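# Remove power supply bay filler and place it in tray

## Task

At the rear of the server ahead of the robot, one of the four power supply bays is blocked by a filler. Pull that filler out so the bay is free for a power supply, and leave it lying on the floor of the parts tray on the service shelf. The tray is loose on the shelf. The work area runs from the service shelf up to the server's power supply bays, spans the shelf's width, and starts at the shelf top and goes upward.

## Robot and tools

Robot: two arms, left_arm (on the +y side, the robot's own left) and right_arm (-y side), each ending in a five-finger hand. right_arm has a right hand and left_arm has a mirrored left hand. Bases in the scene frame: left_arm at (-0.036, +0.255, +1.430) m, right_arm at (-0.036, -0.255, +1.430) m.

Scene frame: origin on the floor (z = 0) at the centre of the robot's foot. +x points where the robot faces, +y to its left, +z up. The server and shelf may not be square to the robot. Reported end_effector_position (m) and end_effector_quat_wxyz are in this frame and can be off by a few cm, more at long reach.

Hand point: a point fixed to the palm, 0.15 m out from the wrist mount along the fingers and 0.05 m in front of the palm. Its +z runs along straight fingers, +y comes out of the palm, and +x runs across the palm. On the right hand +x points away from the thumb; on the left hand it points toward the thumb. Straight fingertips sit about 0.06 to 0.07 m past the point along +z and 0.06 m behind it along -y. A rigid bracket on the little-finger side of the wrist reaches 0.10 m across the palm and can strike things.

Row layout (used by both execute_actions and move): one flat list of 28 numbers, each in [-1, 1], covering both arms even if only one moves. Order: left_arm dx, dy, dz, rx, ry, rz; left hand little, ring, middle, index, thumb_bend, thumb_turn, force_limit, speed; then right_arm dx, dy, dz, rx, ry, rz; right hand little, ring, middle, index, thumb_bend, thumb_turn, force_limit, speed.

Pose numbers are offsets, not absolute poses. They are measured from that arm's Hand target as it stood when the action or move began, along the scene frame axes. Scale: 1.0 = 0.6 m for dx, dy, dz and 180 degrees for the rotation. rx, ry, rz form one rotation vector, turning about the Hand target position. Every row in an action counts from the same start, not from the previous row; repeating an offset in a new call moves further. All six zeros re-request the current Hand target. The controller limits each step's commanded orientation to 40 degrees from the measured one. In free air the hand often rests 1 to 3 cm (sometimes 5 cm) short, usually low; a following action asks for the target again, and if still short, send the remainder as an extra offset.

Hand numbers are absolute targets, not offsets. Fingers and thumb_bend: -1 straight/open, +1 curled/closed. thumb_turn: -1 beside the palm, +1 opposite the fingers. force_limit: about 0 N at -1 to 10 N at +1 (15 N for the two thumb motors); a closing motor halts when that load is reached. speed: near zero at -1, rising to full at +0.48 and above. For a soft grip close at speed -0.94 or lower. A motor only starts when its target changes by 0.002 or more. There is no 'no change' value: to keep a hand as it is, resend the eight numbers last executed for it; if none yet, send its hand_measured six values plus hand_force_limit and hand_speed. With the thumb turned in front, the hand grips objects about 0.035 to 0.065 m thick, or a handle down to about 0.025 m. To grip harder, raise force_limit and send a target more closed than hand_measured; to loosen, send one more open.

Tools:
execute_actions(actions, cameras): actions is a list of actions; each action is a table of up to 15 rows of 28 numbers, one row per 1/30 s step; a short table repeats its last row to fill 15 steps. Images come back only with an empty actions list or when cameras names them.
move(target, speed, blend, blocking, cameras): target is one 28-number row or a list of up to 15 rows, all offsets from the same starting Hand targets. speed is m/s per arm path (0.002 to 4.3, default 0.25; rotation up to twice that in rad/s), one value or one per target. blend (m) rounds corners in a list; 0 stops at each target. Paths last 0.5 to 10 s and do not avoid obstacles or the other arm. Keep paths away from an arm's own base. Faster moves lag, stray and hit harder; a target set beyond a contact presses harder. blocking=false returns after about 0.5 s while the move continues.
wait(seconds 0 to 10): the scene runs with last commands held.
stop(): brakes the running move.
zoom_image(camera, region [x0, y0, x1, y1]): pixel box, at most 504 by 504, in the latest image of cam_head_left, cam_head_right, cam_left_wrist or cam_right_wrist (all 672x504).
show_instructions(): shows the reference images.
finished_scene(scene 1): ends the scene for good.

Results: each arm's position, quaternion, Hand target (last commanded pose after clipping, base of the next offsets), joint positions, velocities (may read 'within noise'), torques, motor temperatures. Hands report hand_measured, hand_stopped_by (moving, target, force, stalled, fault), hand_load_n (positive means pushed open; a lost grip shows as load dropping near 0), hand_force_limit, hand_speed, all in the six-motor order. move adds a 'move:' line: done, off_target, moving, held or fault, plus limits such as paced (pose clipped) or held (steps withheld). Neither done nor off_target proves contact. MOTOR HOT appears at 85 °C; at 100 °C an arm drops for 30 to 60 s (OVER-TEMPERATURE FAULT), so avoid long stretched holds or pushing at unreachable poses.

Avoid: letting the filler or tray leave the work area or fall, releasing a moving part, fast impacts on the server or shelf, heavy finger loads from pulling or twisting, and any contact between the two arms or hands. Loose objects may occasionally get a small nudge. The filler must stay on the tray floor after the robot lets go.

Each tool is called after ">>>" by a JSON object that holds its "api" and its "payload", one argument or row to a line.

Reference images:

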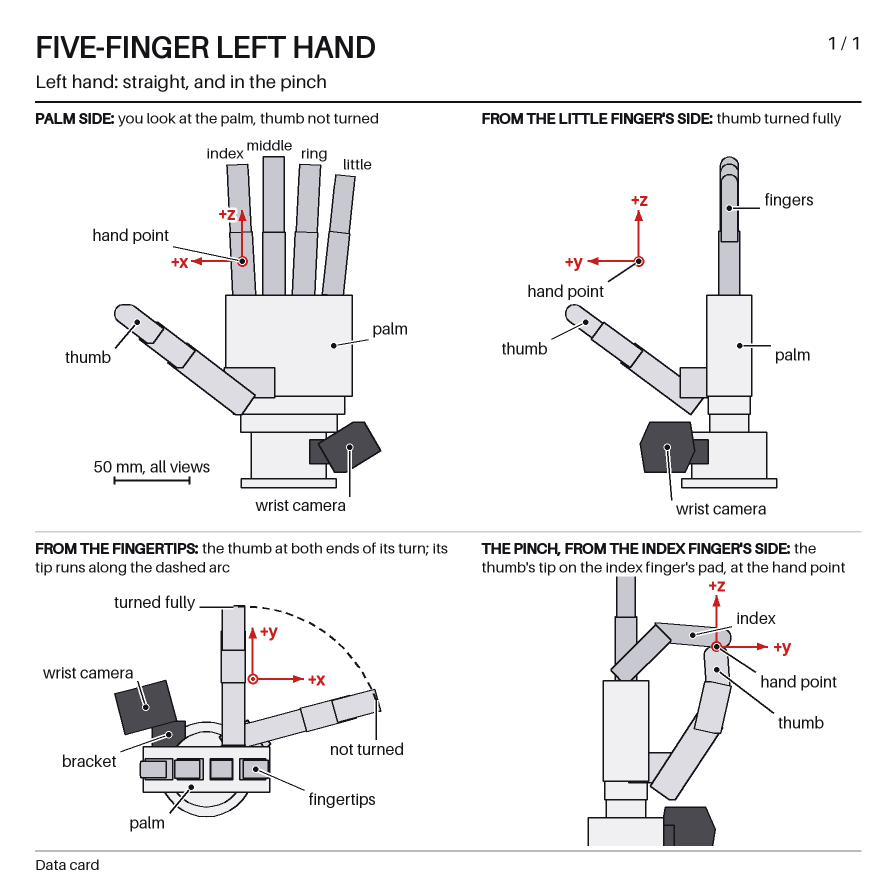

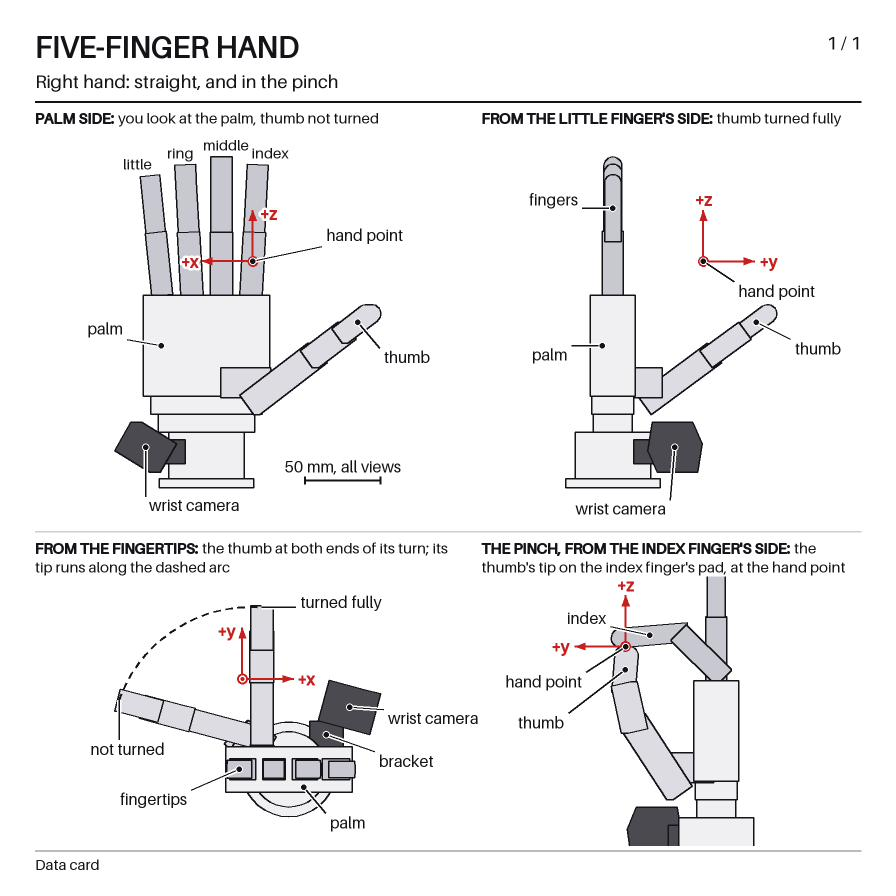

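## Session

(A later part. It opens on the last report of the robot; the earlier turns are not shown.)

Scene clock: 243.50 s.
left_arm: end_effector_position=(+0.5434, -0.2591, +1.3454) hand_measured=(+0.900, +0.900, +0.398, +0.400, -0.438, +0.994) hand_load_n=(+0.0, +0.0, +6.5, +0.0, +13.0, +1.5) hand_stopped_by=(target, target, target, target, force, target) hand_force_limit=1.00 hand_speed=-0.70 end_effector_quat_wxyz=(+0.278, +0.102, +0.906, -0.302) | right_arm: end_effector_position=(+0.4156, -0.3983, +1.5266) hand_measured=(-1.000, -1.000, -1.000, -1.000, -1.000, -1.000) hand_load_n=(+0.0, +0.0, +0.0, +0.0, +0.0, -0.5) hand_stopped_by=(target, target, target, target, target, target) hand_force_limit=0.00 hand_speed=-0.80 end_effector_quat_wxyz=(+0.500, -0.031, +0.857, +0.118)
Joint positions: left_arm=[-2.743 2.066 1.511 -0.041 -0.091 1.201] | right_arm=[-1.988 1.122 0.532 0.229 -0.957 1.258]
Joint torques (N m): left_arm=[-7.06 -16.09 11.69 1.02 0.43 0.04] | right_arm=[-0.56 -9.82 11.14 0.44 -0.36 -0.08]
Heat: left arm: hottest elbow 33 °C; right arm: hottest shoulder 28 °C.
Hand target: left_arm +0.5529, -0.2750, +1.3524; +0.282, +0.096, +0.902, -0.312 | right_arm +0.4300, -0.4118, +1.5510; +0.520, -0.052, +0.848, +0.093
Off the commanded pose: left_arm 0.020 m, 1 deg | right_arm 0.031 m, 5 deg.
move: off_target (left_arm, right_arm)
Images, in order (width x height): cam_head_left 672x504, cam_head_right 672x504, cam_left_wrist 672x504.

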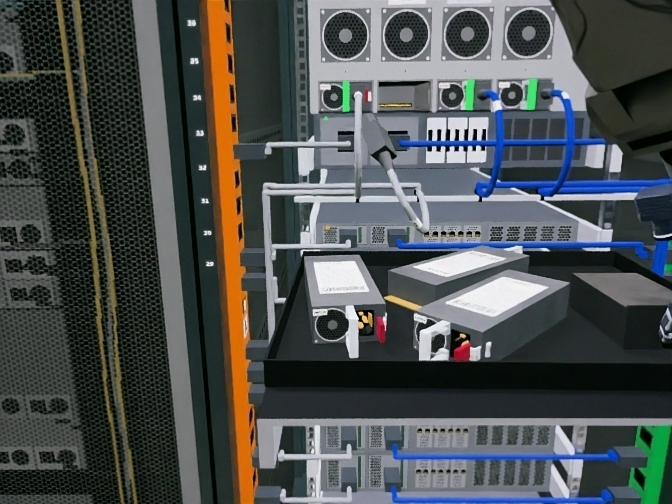

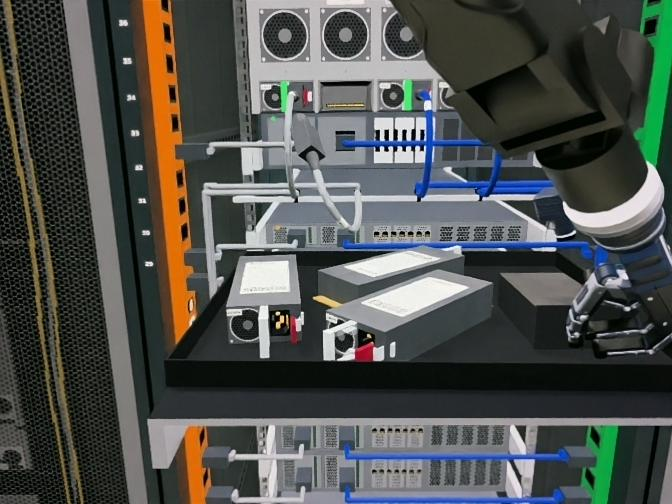

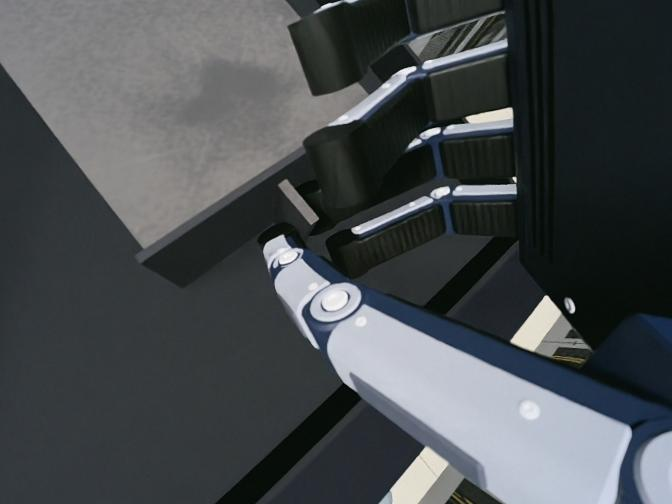

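>>> {"api": "move", "payload": {
  "target": [
    [-0.013,0.01,-0.026,0,0.0,0,0.9,0.9,0.4,0.4,0.0,0.995,1.0,-0.7,0,0,0,0,0,0,-1,-1,-1,-1,-1,-1,0,-0.8]
  ],
  "speed": 0.03,
  "cameras": ["cam_head_left", "cam_head_right", "cam_left_wrist"]
}}

>>> {"api": "zoom_image", "payload": {
  "camera": "cam_head_left",
  "region": [472, 180, 672, 380]
}}

>>> {"api": "zoom_image", "payload": {
  "camera": "cam_head_right",
  "region": [472, 180, 672, 380]
}}

Scene clock: 245.17 s.
left_arm: end_effector_position=(+0.5436, -0.2617, +1.3429) hand_measured=(+0.900, +0.900, +0.398, +0.400, -0.438, +0.994) hand_load_n=(+0.0, +0.0, +7.5, +0.0, +13.0, +2.0) hand_stopped_by=(target, target, target, target, force, target) hand_force_limit=1.00 hand_speed=-0.70 end_effector_quat_wxyz=(+0.280, +0.101, +0.904, -0.306) | right_arm: end_effector_position=(+0.4156, -0.3983, +1.5266) hand_measured=(-1.000, -1.000, -1.000, -1.000, -1.000, -1.000) hand_load_n=(+0.0, +0.0, +0.0, +0.0, +0.0, +0.0) hand_stopped_by=(target, target, target, target, target, target) hand_force_limit=0.00 hand_speed=-0.80 end_effector_quat_wxyz=(+0.500, -0.031, +0.857, +0.118)
Joint positions: left_arm=[-2.743 2.073 1.511 -0.026 -0.087 1.2] | right_arm=[-1.988 1.122 0.532 0.229 -0.957 1.258]
Joint torques (N m): left_arm=[-6.65 -16.09 8.59 2.25 0.46 0.07] | right_arm=[-0.38 -9.76 11.08 0.4 -0.35 -0.07]
Heat: left arm: hottest elbow 33 °C; right arm: hottest shoulder 28 °C.
Hand target: left_arm +0.5451, -0.2690, +1.3369; +0.282, +0.096, +0.902, -0.312 | right_arm +0.4300, -0.4118, +1.5510; +0.520, -0.052, +0.848, +0.093
Off the commanded pose: left_arm 0.010 m, 1 deg | right_arm 0.031 m, 5 deg.
move: off_target (right_arm)
Images, in order (width x height): cam_head_left 672x504, cam_head_right 672x504, cam_left_wrist 672x504.

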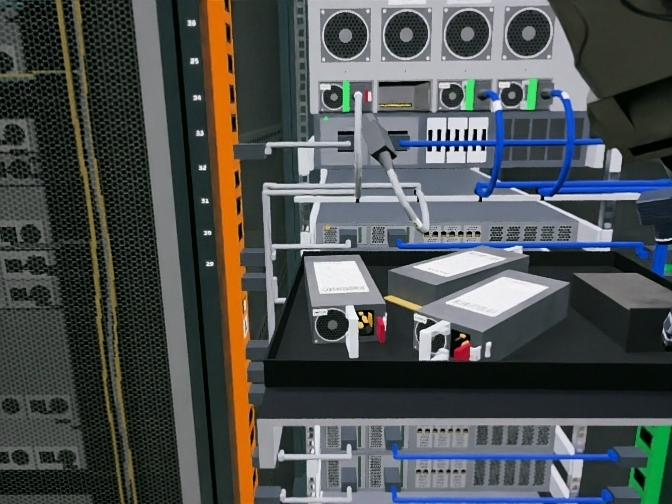

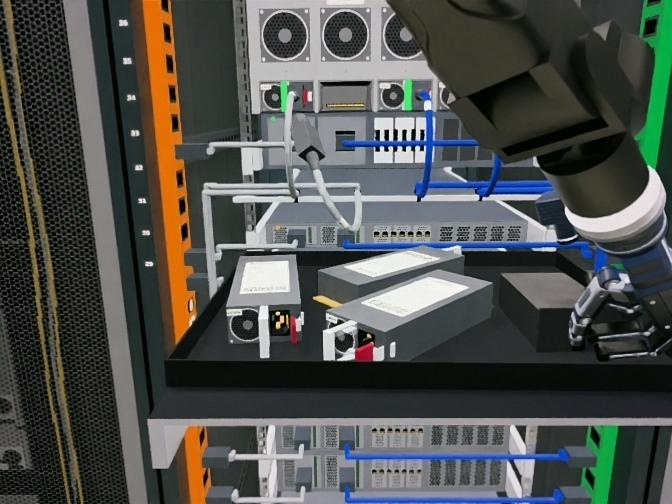

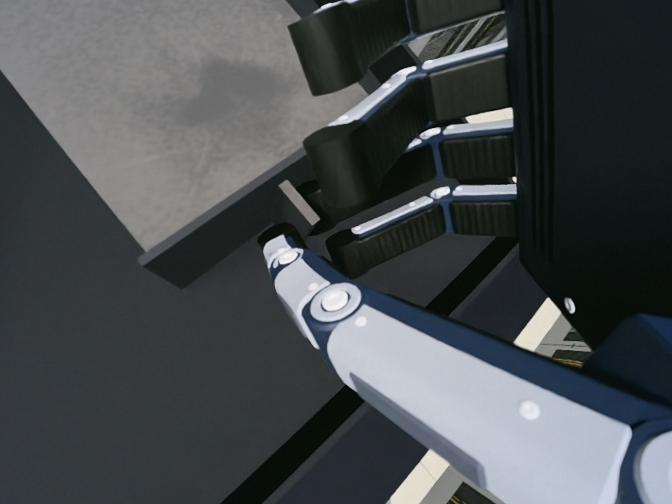

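Scaled by 2.520 from the camera's 672x504 image, which has a finer 960x720 frame.

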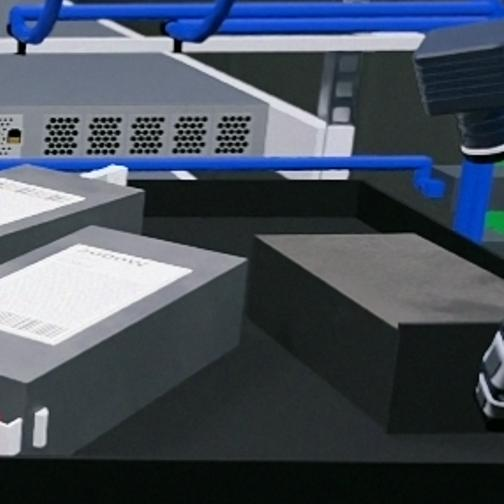

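Scaled by 2.520 from the camera's 672x504 image, which has a finer 960x720 frame.

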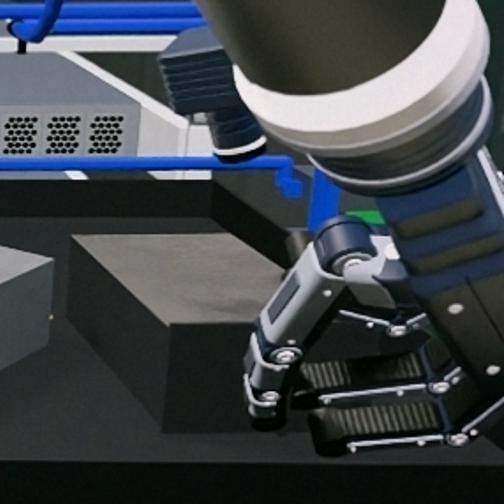

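>>> {"api": "move", "payload": {
  "target": [
    [-0.003,0.0,-0.018,0,0.0,0,0.9,0.9,0.4,0.4,0.0,0.995,1.0,-0.7,0,0,0,0,0,0,-1,-1,-1,-1,-1,-1,0,-0.8]
  ],
  "speed": 0.03,
  "cameras": ["cam_head_left", "cam_left_wrist"]
}}

>>> {"api": "zoom_image", "payload": {
  "camera": "cam_head_left",
  "region": [472, 180, 672, 380]
}}

Scene clock: 246.33 s.
left_arm: end_effector_position=(+0.5452, -0.2649, +1.3407) hand_measured=(+0.900, +0.900, +0.398, +0.400, -0.438, +0.994) hand_load_n=(+0.0, +0.0, +7.5, +0.0, +13.0, +1.5) hand_stopped_by=(target, target, target, target, force, target) hand_force_limit=1.00 hand_speed=-0.70 end_effector_quat_wxyz=(+0.285, +0.100, +0.901, -0.310) | right_arm: end_effector_position=(+0.4156, -0.3983, +1.5266) hand_measured=(-1.000, -1.000, -1.000, -1.000, -1.000, -1.000) hand_load_n=(+0.0, +0.0, +0.0, +0.0, +0.0, +0.0) hand_stopped_by=(target, target, target, target, target, target) hand_force_limit=0.00 hand_speed=-0.80 end_effector_quat_wxyz=(+0.500, -0.031, +0.857, +0.118)
Joint positions: left_arm=[-2.743 2.082 1.511 -0.003 -0.084 1.2] | right_arm=[-1.988 1.122 0.532 0.229 -0.957 1.258]
Joint torques (N m): left_arm=[-6.42 -15.56 8.06 2.15 0.46 0.09] | right_arm=[-0.38 -9.52 11.1 0.49 -0.35 -0.08]
Heat: left arm: hottest elbow 33 °C; right arm: hottest shoulder 28 °C.
Hand target: left_arm +0.5433, -0.2690, +1.3259; +0.282, +0.096, +0.902, -0.312 | right_arm +0.4300, -0.4118, +1.5510; +0.520, -0.052, +0.848, +0.093
Off the commanded pose: left_arm 0.015 m, 1 deg | right_arm 0.031 m, 5 deg.
move: off_target (left_arm, right_arm)
Images, in order (width x height): cam_head_left 672x504, cam_left_wrist 672x504.

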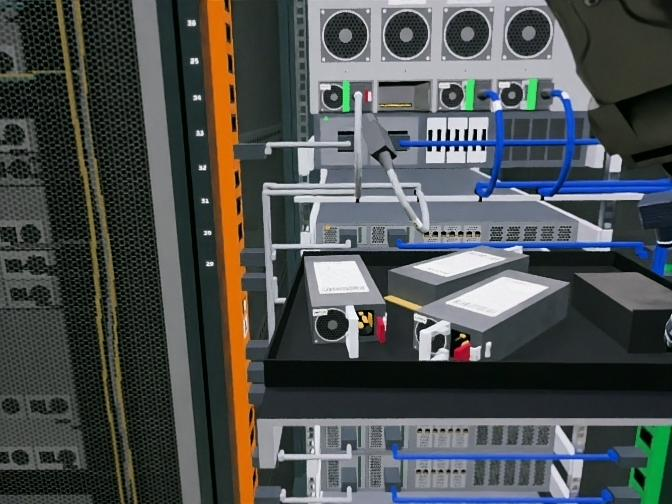

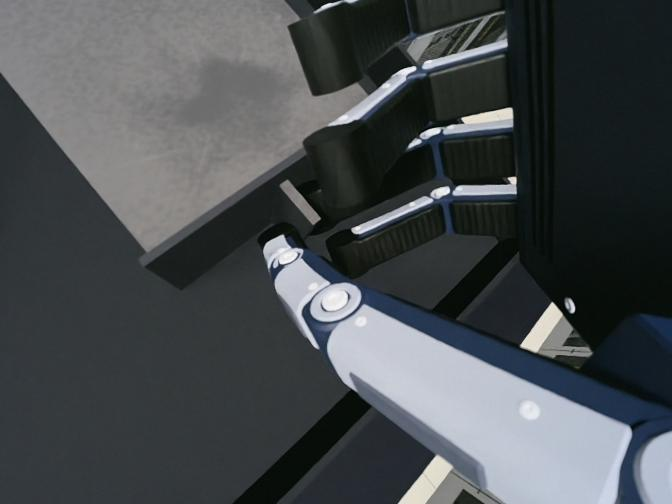

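Scaled by 2.520 from the camera's 672x504 image, which has a finer 960x720 frame.

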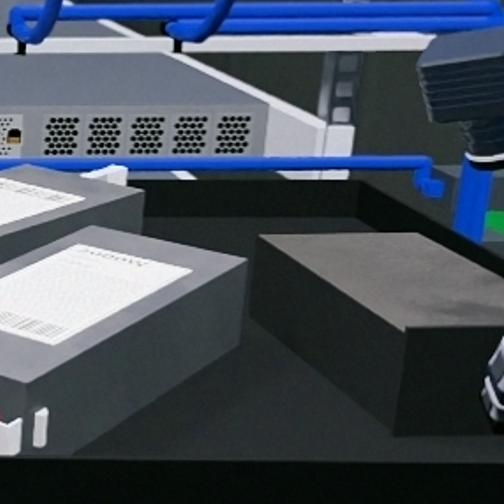

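>>> {"api": "move", "payload": {
  "target": [
    [0.0,-0.002,0.012,0,0,0,0.9,0.9,0.4,0.4,0.0,0.995,1.0,-0.7,0,0,0,0,0,0,-1,-1,-1,-1,-1,-1,0,-0.8]
  ],
  "speed": 0.04
}}

>>> {"api": "move", "payload": {
  "target": [
    [0.0,0,0,0,0,0,0.9,0.9,0.4,0.4,-0.75,0.995,1.0,-0.7,0,0,0,0,0,0,-1,-1,-1,-1,-1,-1,0,-0.8]
  ],
  "speed": 0.04,
  "cameras": ["cam_head_left", "cam_left_wrist"]
}}

>>> {"api": "zoom_image", "payload": {
  "camera": "cam_head_left",
  "region": [472, 180, 672, 380]
}}

Scene clock: 247.53 s.
left_arm: end_effector_position=(+0.5453, -0.2650, +1.3408) hand_measured=(+0.900, +0.900, +0.398, +0.400, -0.438, +0.994) hand_load_n=(+0.0, +0.0, +7.5, +0.0, +13.0, +1.5) hand_stopped_by=(target, target, target, target, force, target) hand_force_limit=1.00 hand_speed=-0.70 end_effector_quat_wxyz=(+0.285, +0.099, +0.901, -0.310) | right_arm: end_effector_position=(+0.4156, -0.3983, +1.5266) hand_measured=(-1.000, -1.000, -1.000, -1.000, -1.000, -1.000) hand_load_n=(+0.0, +0.0, +0.0, +0.0, -0.5, +0.0) hand_stopped_by=(target, target, target, target, target, target) hand_force_limit=0.00 hand_speed=-0.80 end_effector_quat_wxyz=(+0.500, -0.031, +0.857, +0.118)
Joint positions: left_arm=[-2.743 2.082 1.511 -0.002 -0.084 1.2] | right_arm=[-1.988 1.122 0.532 0.229 -0.957 1.258]
Joint torques (N m): left_arm=[-6.77 -16.26 8.4 1.59 0.3 0.06] | right_arm=[-0.15 -9.82 11.08 0.51 -0.35 -0.07]
Heat: left arm: hottest elbow 33 °C; right arm: hottest shoulder 28 °C.
Hand target: left_arm +0.5433, -0.2702, +1.3332; +0.282, +0.096, +0.902, -0.312 | right_arm +0.4300, -0.4118, +1.5510; +0.520, -0.052, +0.848, +0.093
Off the commanded pose: left_arm 0.009 m, 1 deg | right_arm 0.031 m, 5 deg.
move: off_target (right_arm)

Scene clock: 248.53 s.
left_arm: end_effector_position=(+0.5453, -0.2650, +1.3408) hand_measured=(+0.900, +0.900, +0.400, +0.400, -0.750, +0.994) hand_load_n=(+0.0, +0.0, +0.0, +0.0, +0.0, +0.0) hand_stopped_by=(target, target, target, target, target, target) hand_force_limit=1.00 hand_speed=-0.70 end_effector_quat_wxyz=(+0.285, +0.099, +0.901, -0.310) | right_arm: end_effector_position=(+0.4156, -0.3983, +1.5266) hand_measured=(-1.000, -1.000, -1.000, -1.000, -1.000, -1.000) hand_load_n=(+0.0, +0.0, +0.0, +0.0, +0.0, +0.0) hand_stopped_by=(target, target, target, target, target, target) hand_force_limit=0.00 hand_speed=-0.80 end_effector_quat_wxyz=(+0.500, -0.031, +0.857, +0.118)
Joint positions: left_arm=[-2.743 2.082 1.511 -0.002 -0.084 1.2] | right_arm=[-1.988 1.122 0.532 0.229 -0.957 1.258]
Joint torques (N m): left_arm=[-6.71 -16.26 8.4 1.59 0.29 0.06] | right_arm=[-0.38 -10.11 11.18 0.58 -0.35 -0.11]
Heat: left arm: hottest elbow 33 °C; right arm: hottest shoulder 28 °C.
Hand target: left_arm +0.5433, -0.2702, +1.3332; +0.282, +0.096, +0.902, -0.312 | right_arm +0.4300, -0.4118, +1.5510; +0.520, -0.052, +0.848, +0.093
Off the commanded pose: left_arm 0.009 m, 1 deg | right_arm 0.031 m, 5 deg.
move: off_target (right_arm)
Images, in order (width x height): cam_head_left 672x504, cam_left_wrist 672x504.

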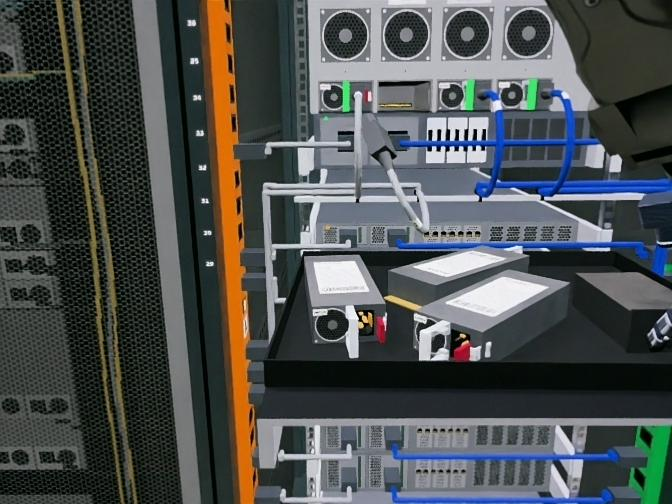

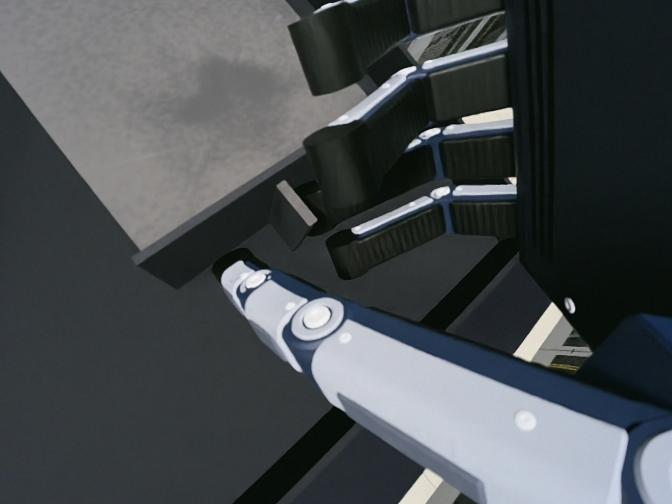

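Scaled by 2.520 from the camera's 672x504 image, which has a finer 960x720 frame.

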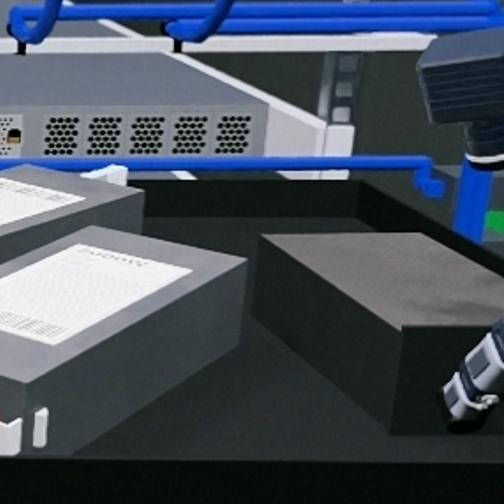

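>>> {"api": "move", "payload": {
  "target": [
    [-0.045,-0.005,0.02,0,0,0,0.9,0.9,0.4,0.4,-0.75,0.995,1.0,-0.7,0,0,0,0,0,0,-1,-1,-1,-1,-1,-1,0,-0.8],
    [-0.075,-0.005,0.12,0,0,0,0.9,0.9,0.4,0.4,-0.75,0.995,1.0,-0.7,0,0,0,0,0,0,-1,-1,-1,-1,-1,-1,0,-0.8]
  ],
  "speed": 0.06,
  "blend": 0.008,
  "cameras": ["cam_head_left", "cam_head_right", "cam_left_wrist"]
}}

Scene clock: 250.93 s.
left_arm: end_effector_position=(+0.5037, -0.2702, +1.3916) hand_measured=(+0.900, +0.900, +0.400, +0.400, -0.750, +0.994) hand_load_n=(+0.0, +0.0, +0.0, +0.0, +0.0, +0.0) hand_stopped_by=(target, target, target, target, target, target) hand_force_limit=1.00 hand_speed=-0.70 end_effector_quat_wxyz=(+0.282, +0.098, +0.904, -0.306) | right_arm: end_effector_position=(+0.4156, -0.3983, +1.5266) hand_measured=(-1.000, -1.000, -1.000, -1.000, -1.000, -1.000) hand_load_n=(+0.0, +0.0, +0.0, +0.0, +0.0, +0.0) hand_stopped_by=(target, target, target, target, target, target) hand_force_limit=0.00 hand_speed=-0.80 end_effector_quat_wxyz=(+0.500, -0.031, +0.857, +0.118)
Joint positions: left_arm=[-2.821 1.973 1.437 -0.053 -0.156 1.153] | right_arm=[-1.988 1.122 0.532 0.229 -0.957 1.258]
Joint torques (N m): left_arm=[-7.36 -18.26 7.32 1.01 0.15 0.05] | right_arm=[-0.32 -9.88 11.21 0.44 -0.36 -0.07]
Heat: left arm: hottest elbow 33 °C; right arm: hottest shoulder 28 °C.
Hand target: left_arm +0.4983, -0.2733, +1.4051; +0.282, +0.096, +0.902, -0.312 | right_arm +0.4300, -0.4118, +1.5510; +0.520, -0.052, +0.848, +0.093
Off the commanded pose: left_arm 0.015 m, 1 deg | right_arm 0.031 m, 5 deg.
move: off_target (left_arm, right_arm)
Images, in order (width x height): cam_head_left 672x504, cam_head_right 672x504, cam_left_wrist 672x504.

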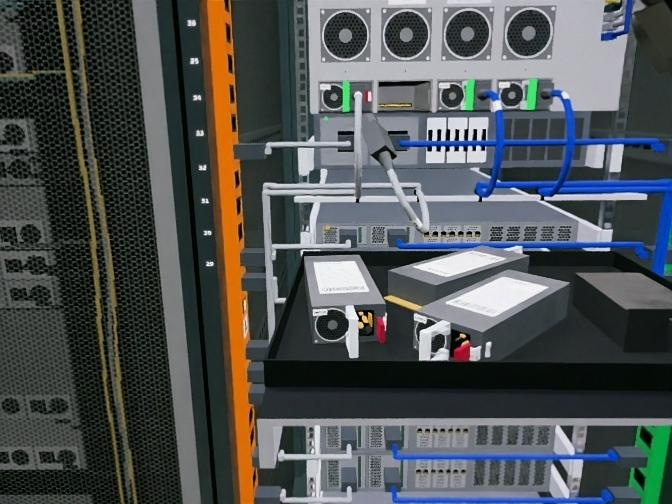

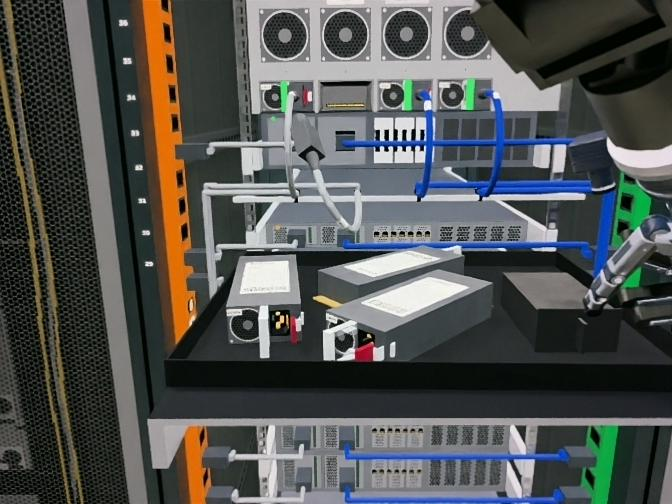

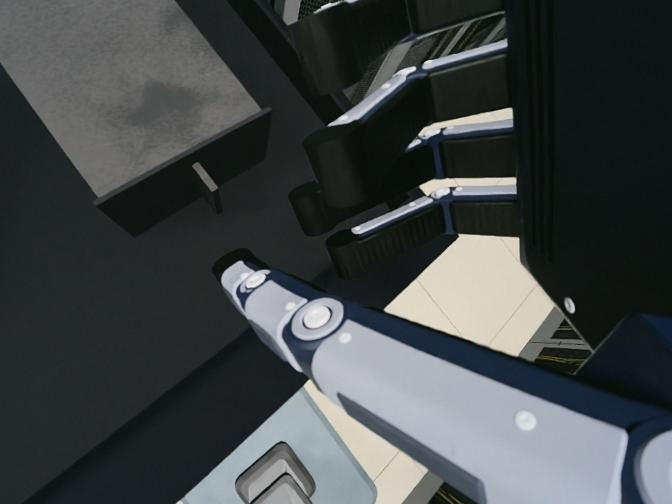

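>>> {"api": "move", "payload": {
  "target": [
    [0.0,0.1,0.2,0,0,0,0.9,0.9,0.4,0.4,-0.75,0.995,1.0,-0.7,0,0,0,0,0,0,-1,-1,-1,-1,-1,-1,0,-0.8]
  ],
  "speed": 0.2,
  "cameras": ["all"]
}}

>>> {"api": "zoom_image", "payload": {
  "camera": "cam_head_right",
  "region": [472, 180, 672, 380]
}}

Scene clock: 252.47 s.
left_arm: end_effector_position=(+0.5067, -0.2092, +1.5219) hand_measured=(+0.900, +0.900, +0.400, +0.400, -0.750, +0.994) hand_load_n=(+0.0, +0.0, +0.0, +0.0, +0.0, +0.0) hand_stopped_by=(target, target, target, target, target, target) hand_force_limit=1.00 hand_speed=-0.70 end_effector_quat_wxyz=(+0.287, +0.095, +0.902, -0.309) | right_arm: end_effector_position=(+0.4156, -0.3983, +1.5266) hand_measured=(-1.000, -1.000, -1.000, -1.000, -1.000, -1.000) hand_load_n=(+0.0, +0.5, +0.0, +0.0, +0.0, +0.0) hand_stopped_by=(target, target, target, target, target, target) hand_force_limit=0.00 hand_speed=-0.80 end_effector_quat_wxyz=(+0.500, -0.031, +0.857, +0.118)
Joint positions: left_arm=[-2.824 1.69 1.392 -0.278 -0.159 1.151] | right_arm=[-1.988 1.122 0.532 0.229 -0.957 1.258]
Joint torques (N m): left_arm=[-6.36 -14.56 8.7 1.02 0.15 0.05] | right_arm=[-0.32 -10.11 11.11 0.5 -0.35 -0.09]
Heat: left arm: hottest elbow 33 °C; right arm: hottest shoulder 28 °C.
Hand target: left_arm +0.4983, -0.2133, +1.5252; +0.282, +0.096, +0.902, -0.312 | right_arm +0.4300, -0.4118, +1.5510; +0.520, -0.052, +0.848, +0.093
Off the commanded pose: left_arm 0.010 m, 1 deg | right_arm 0.031 m, 5 deg.
move: off_target (right_arm)

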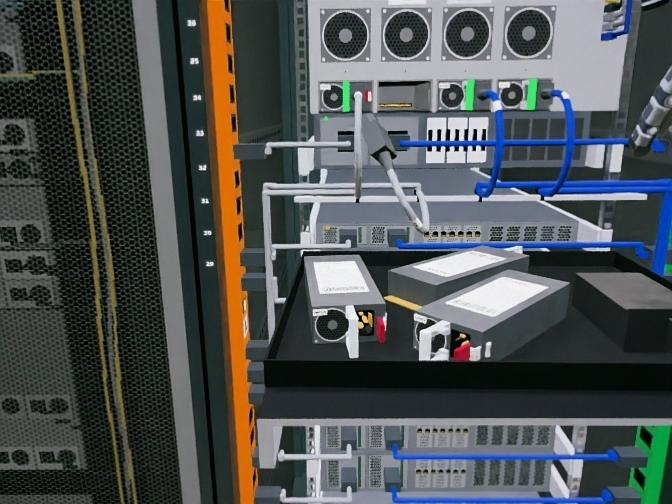

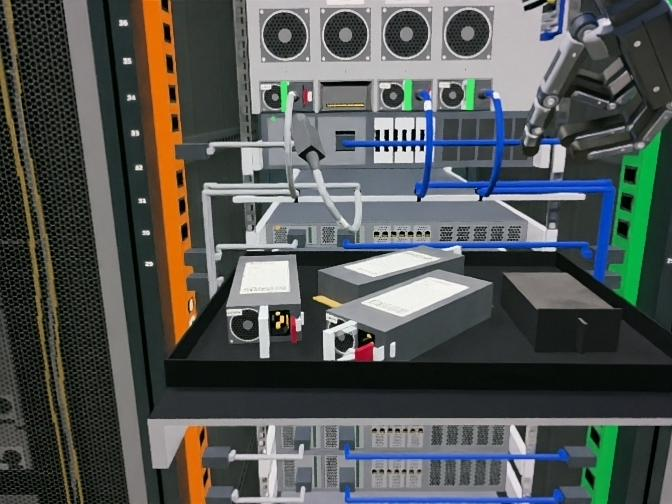

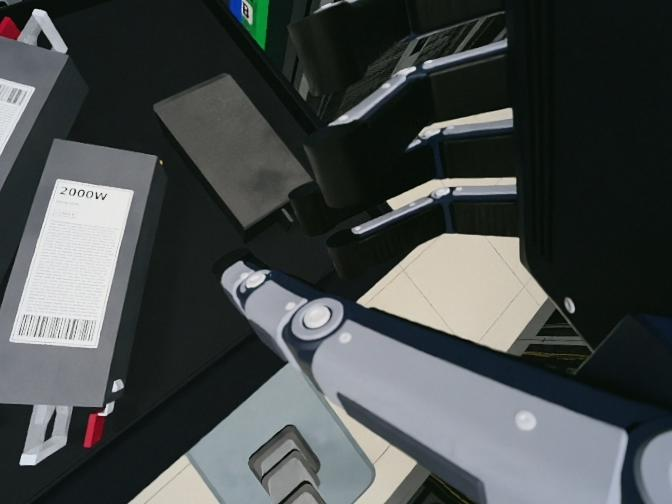

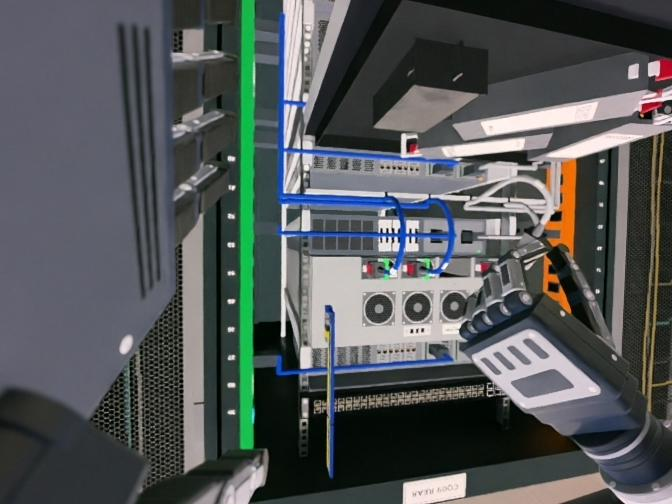

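Scaled by 2.520 from the camera's 672x504 image, which has a finer 960x720 frame.

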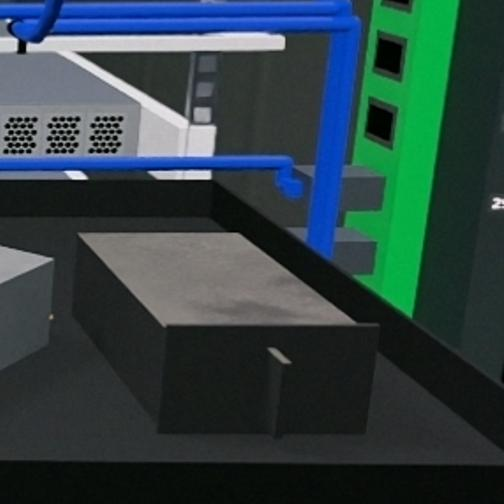

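The filler lies flat on the tray floor and bay 2 is empty and clear.

>>> {"api": "finished_scene", "payload": {

}}

The scene is finished: the task was done.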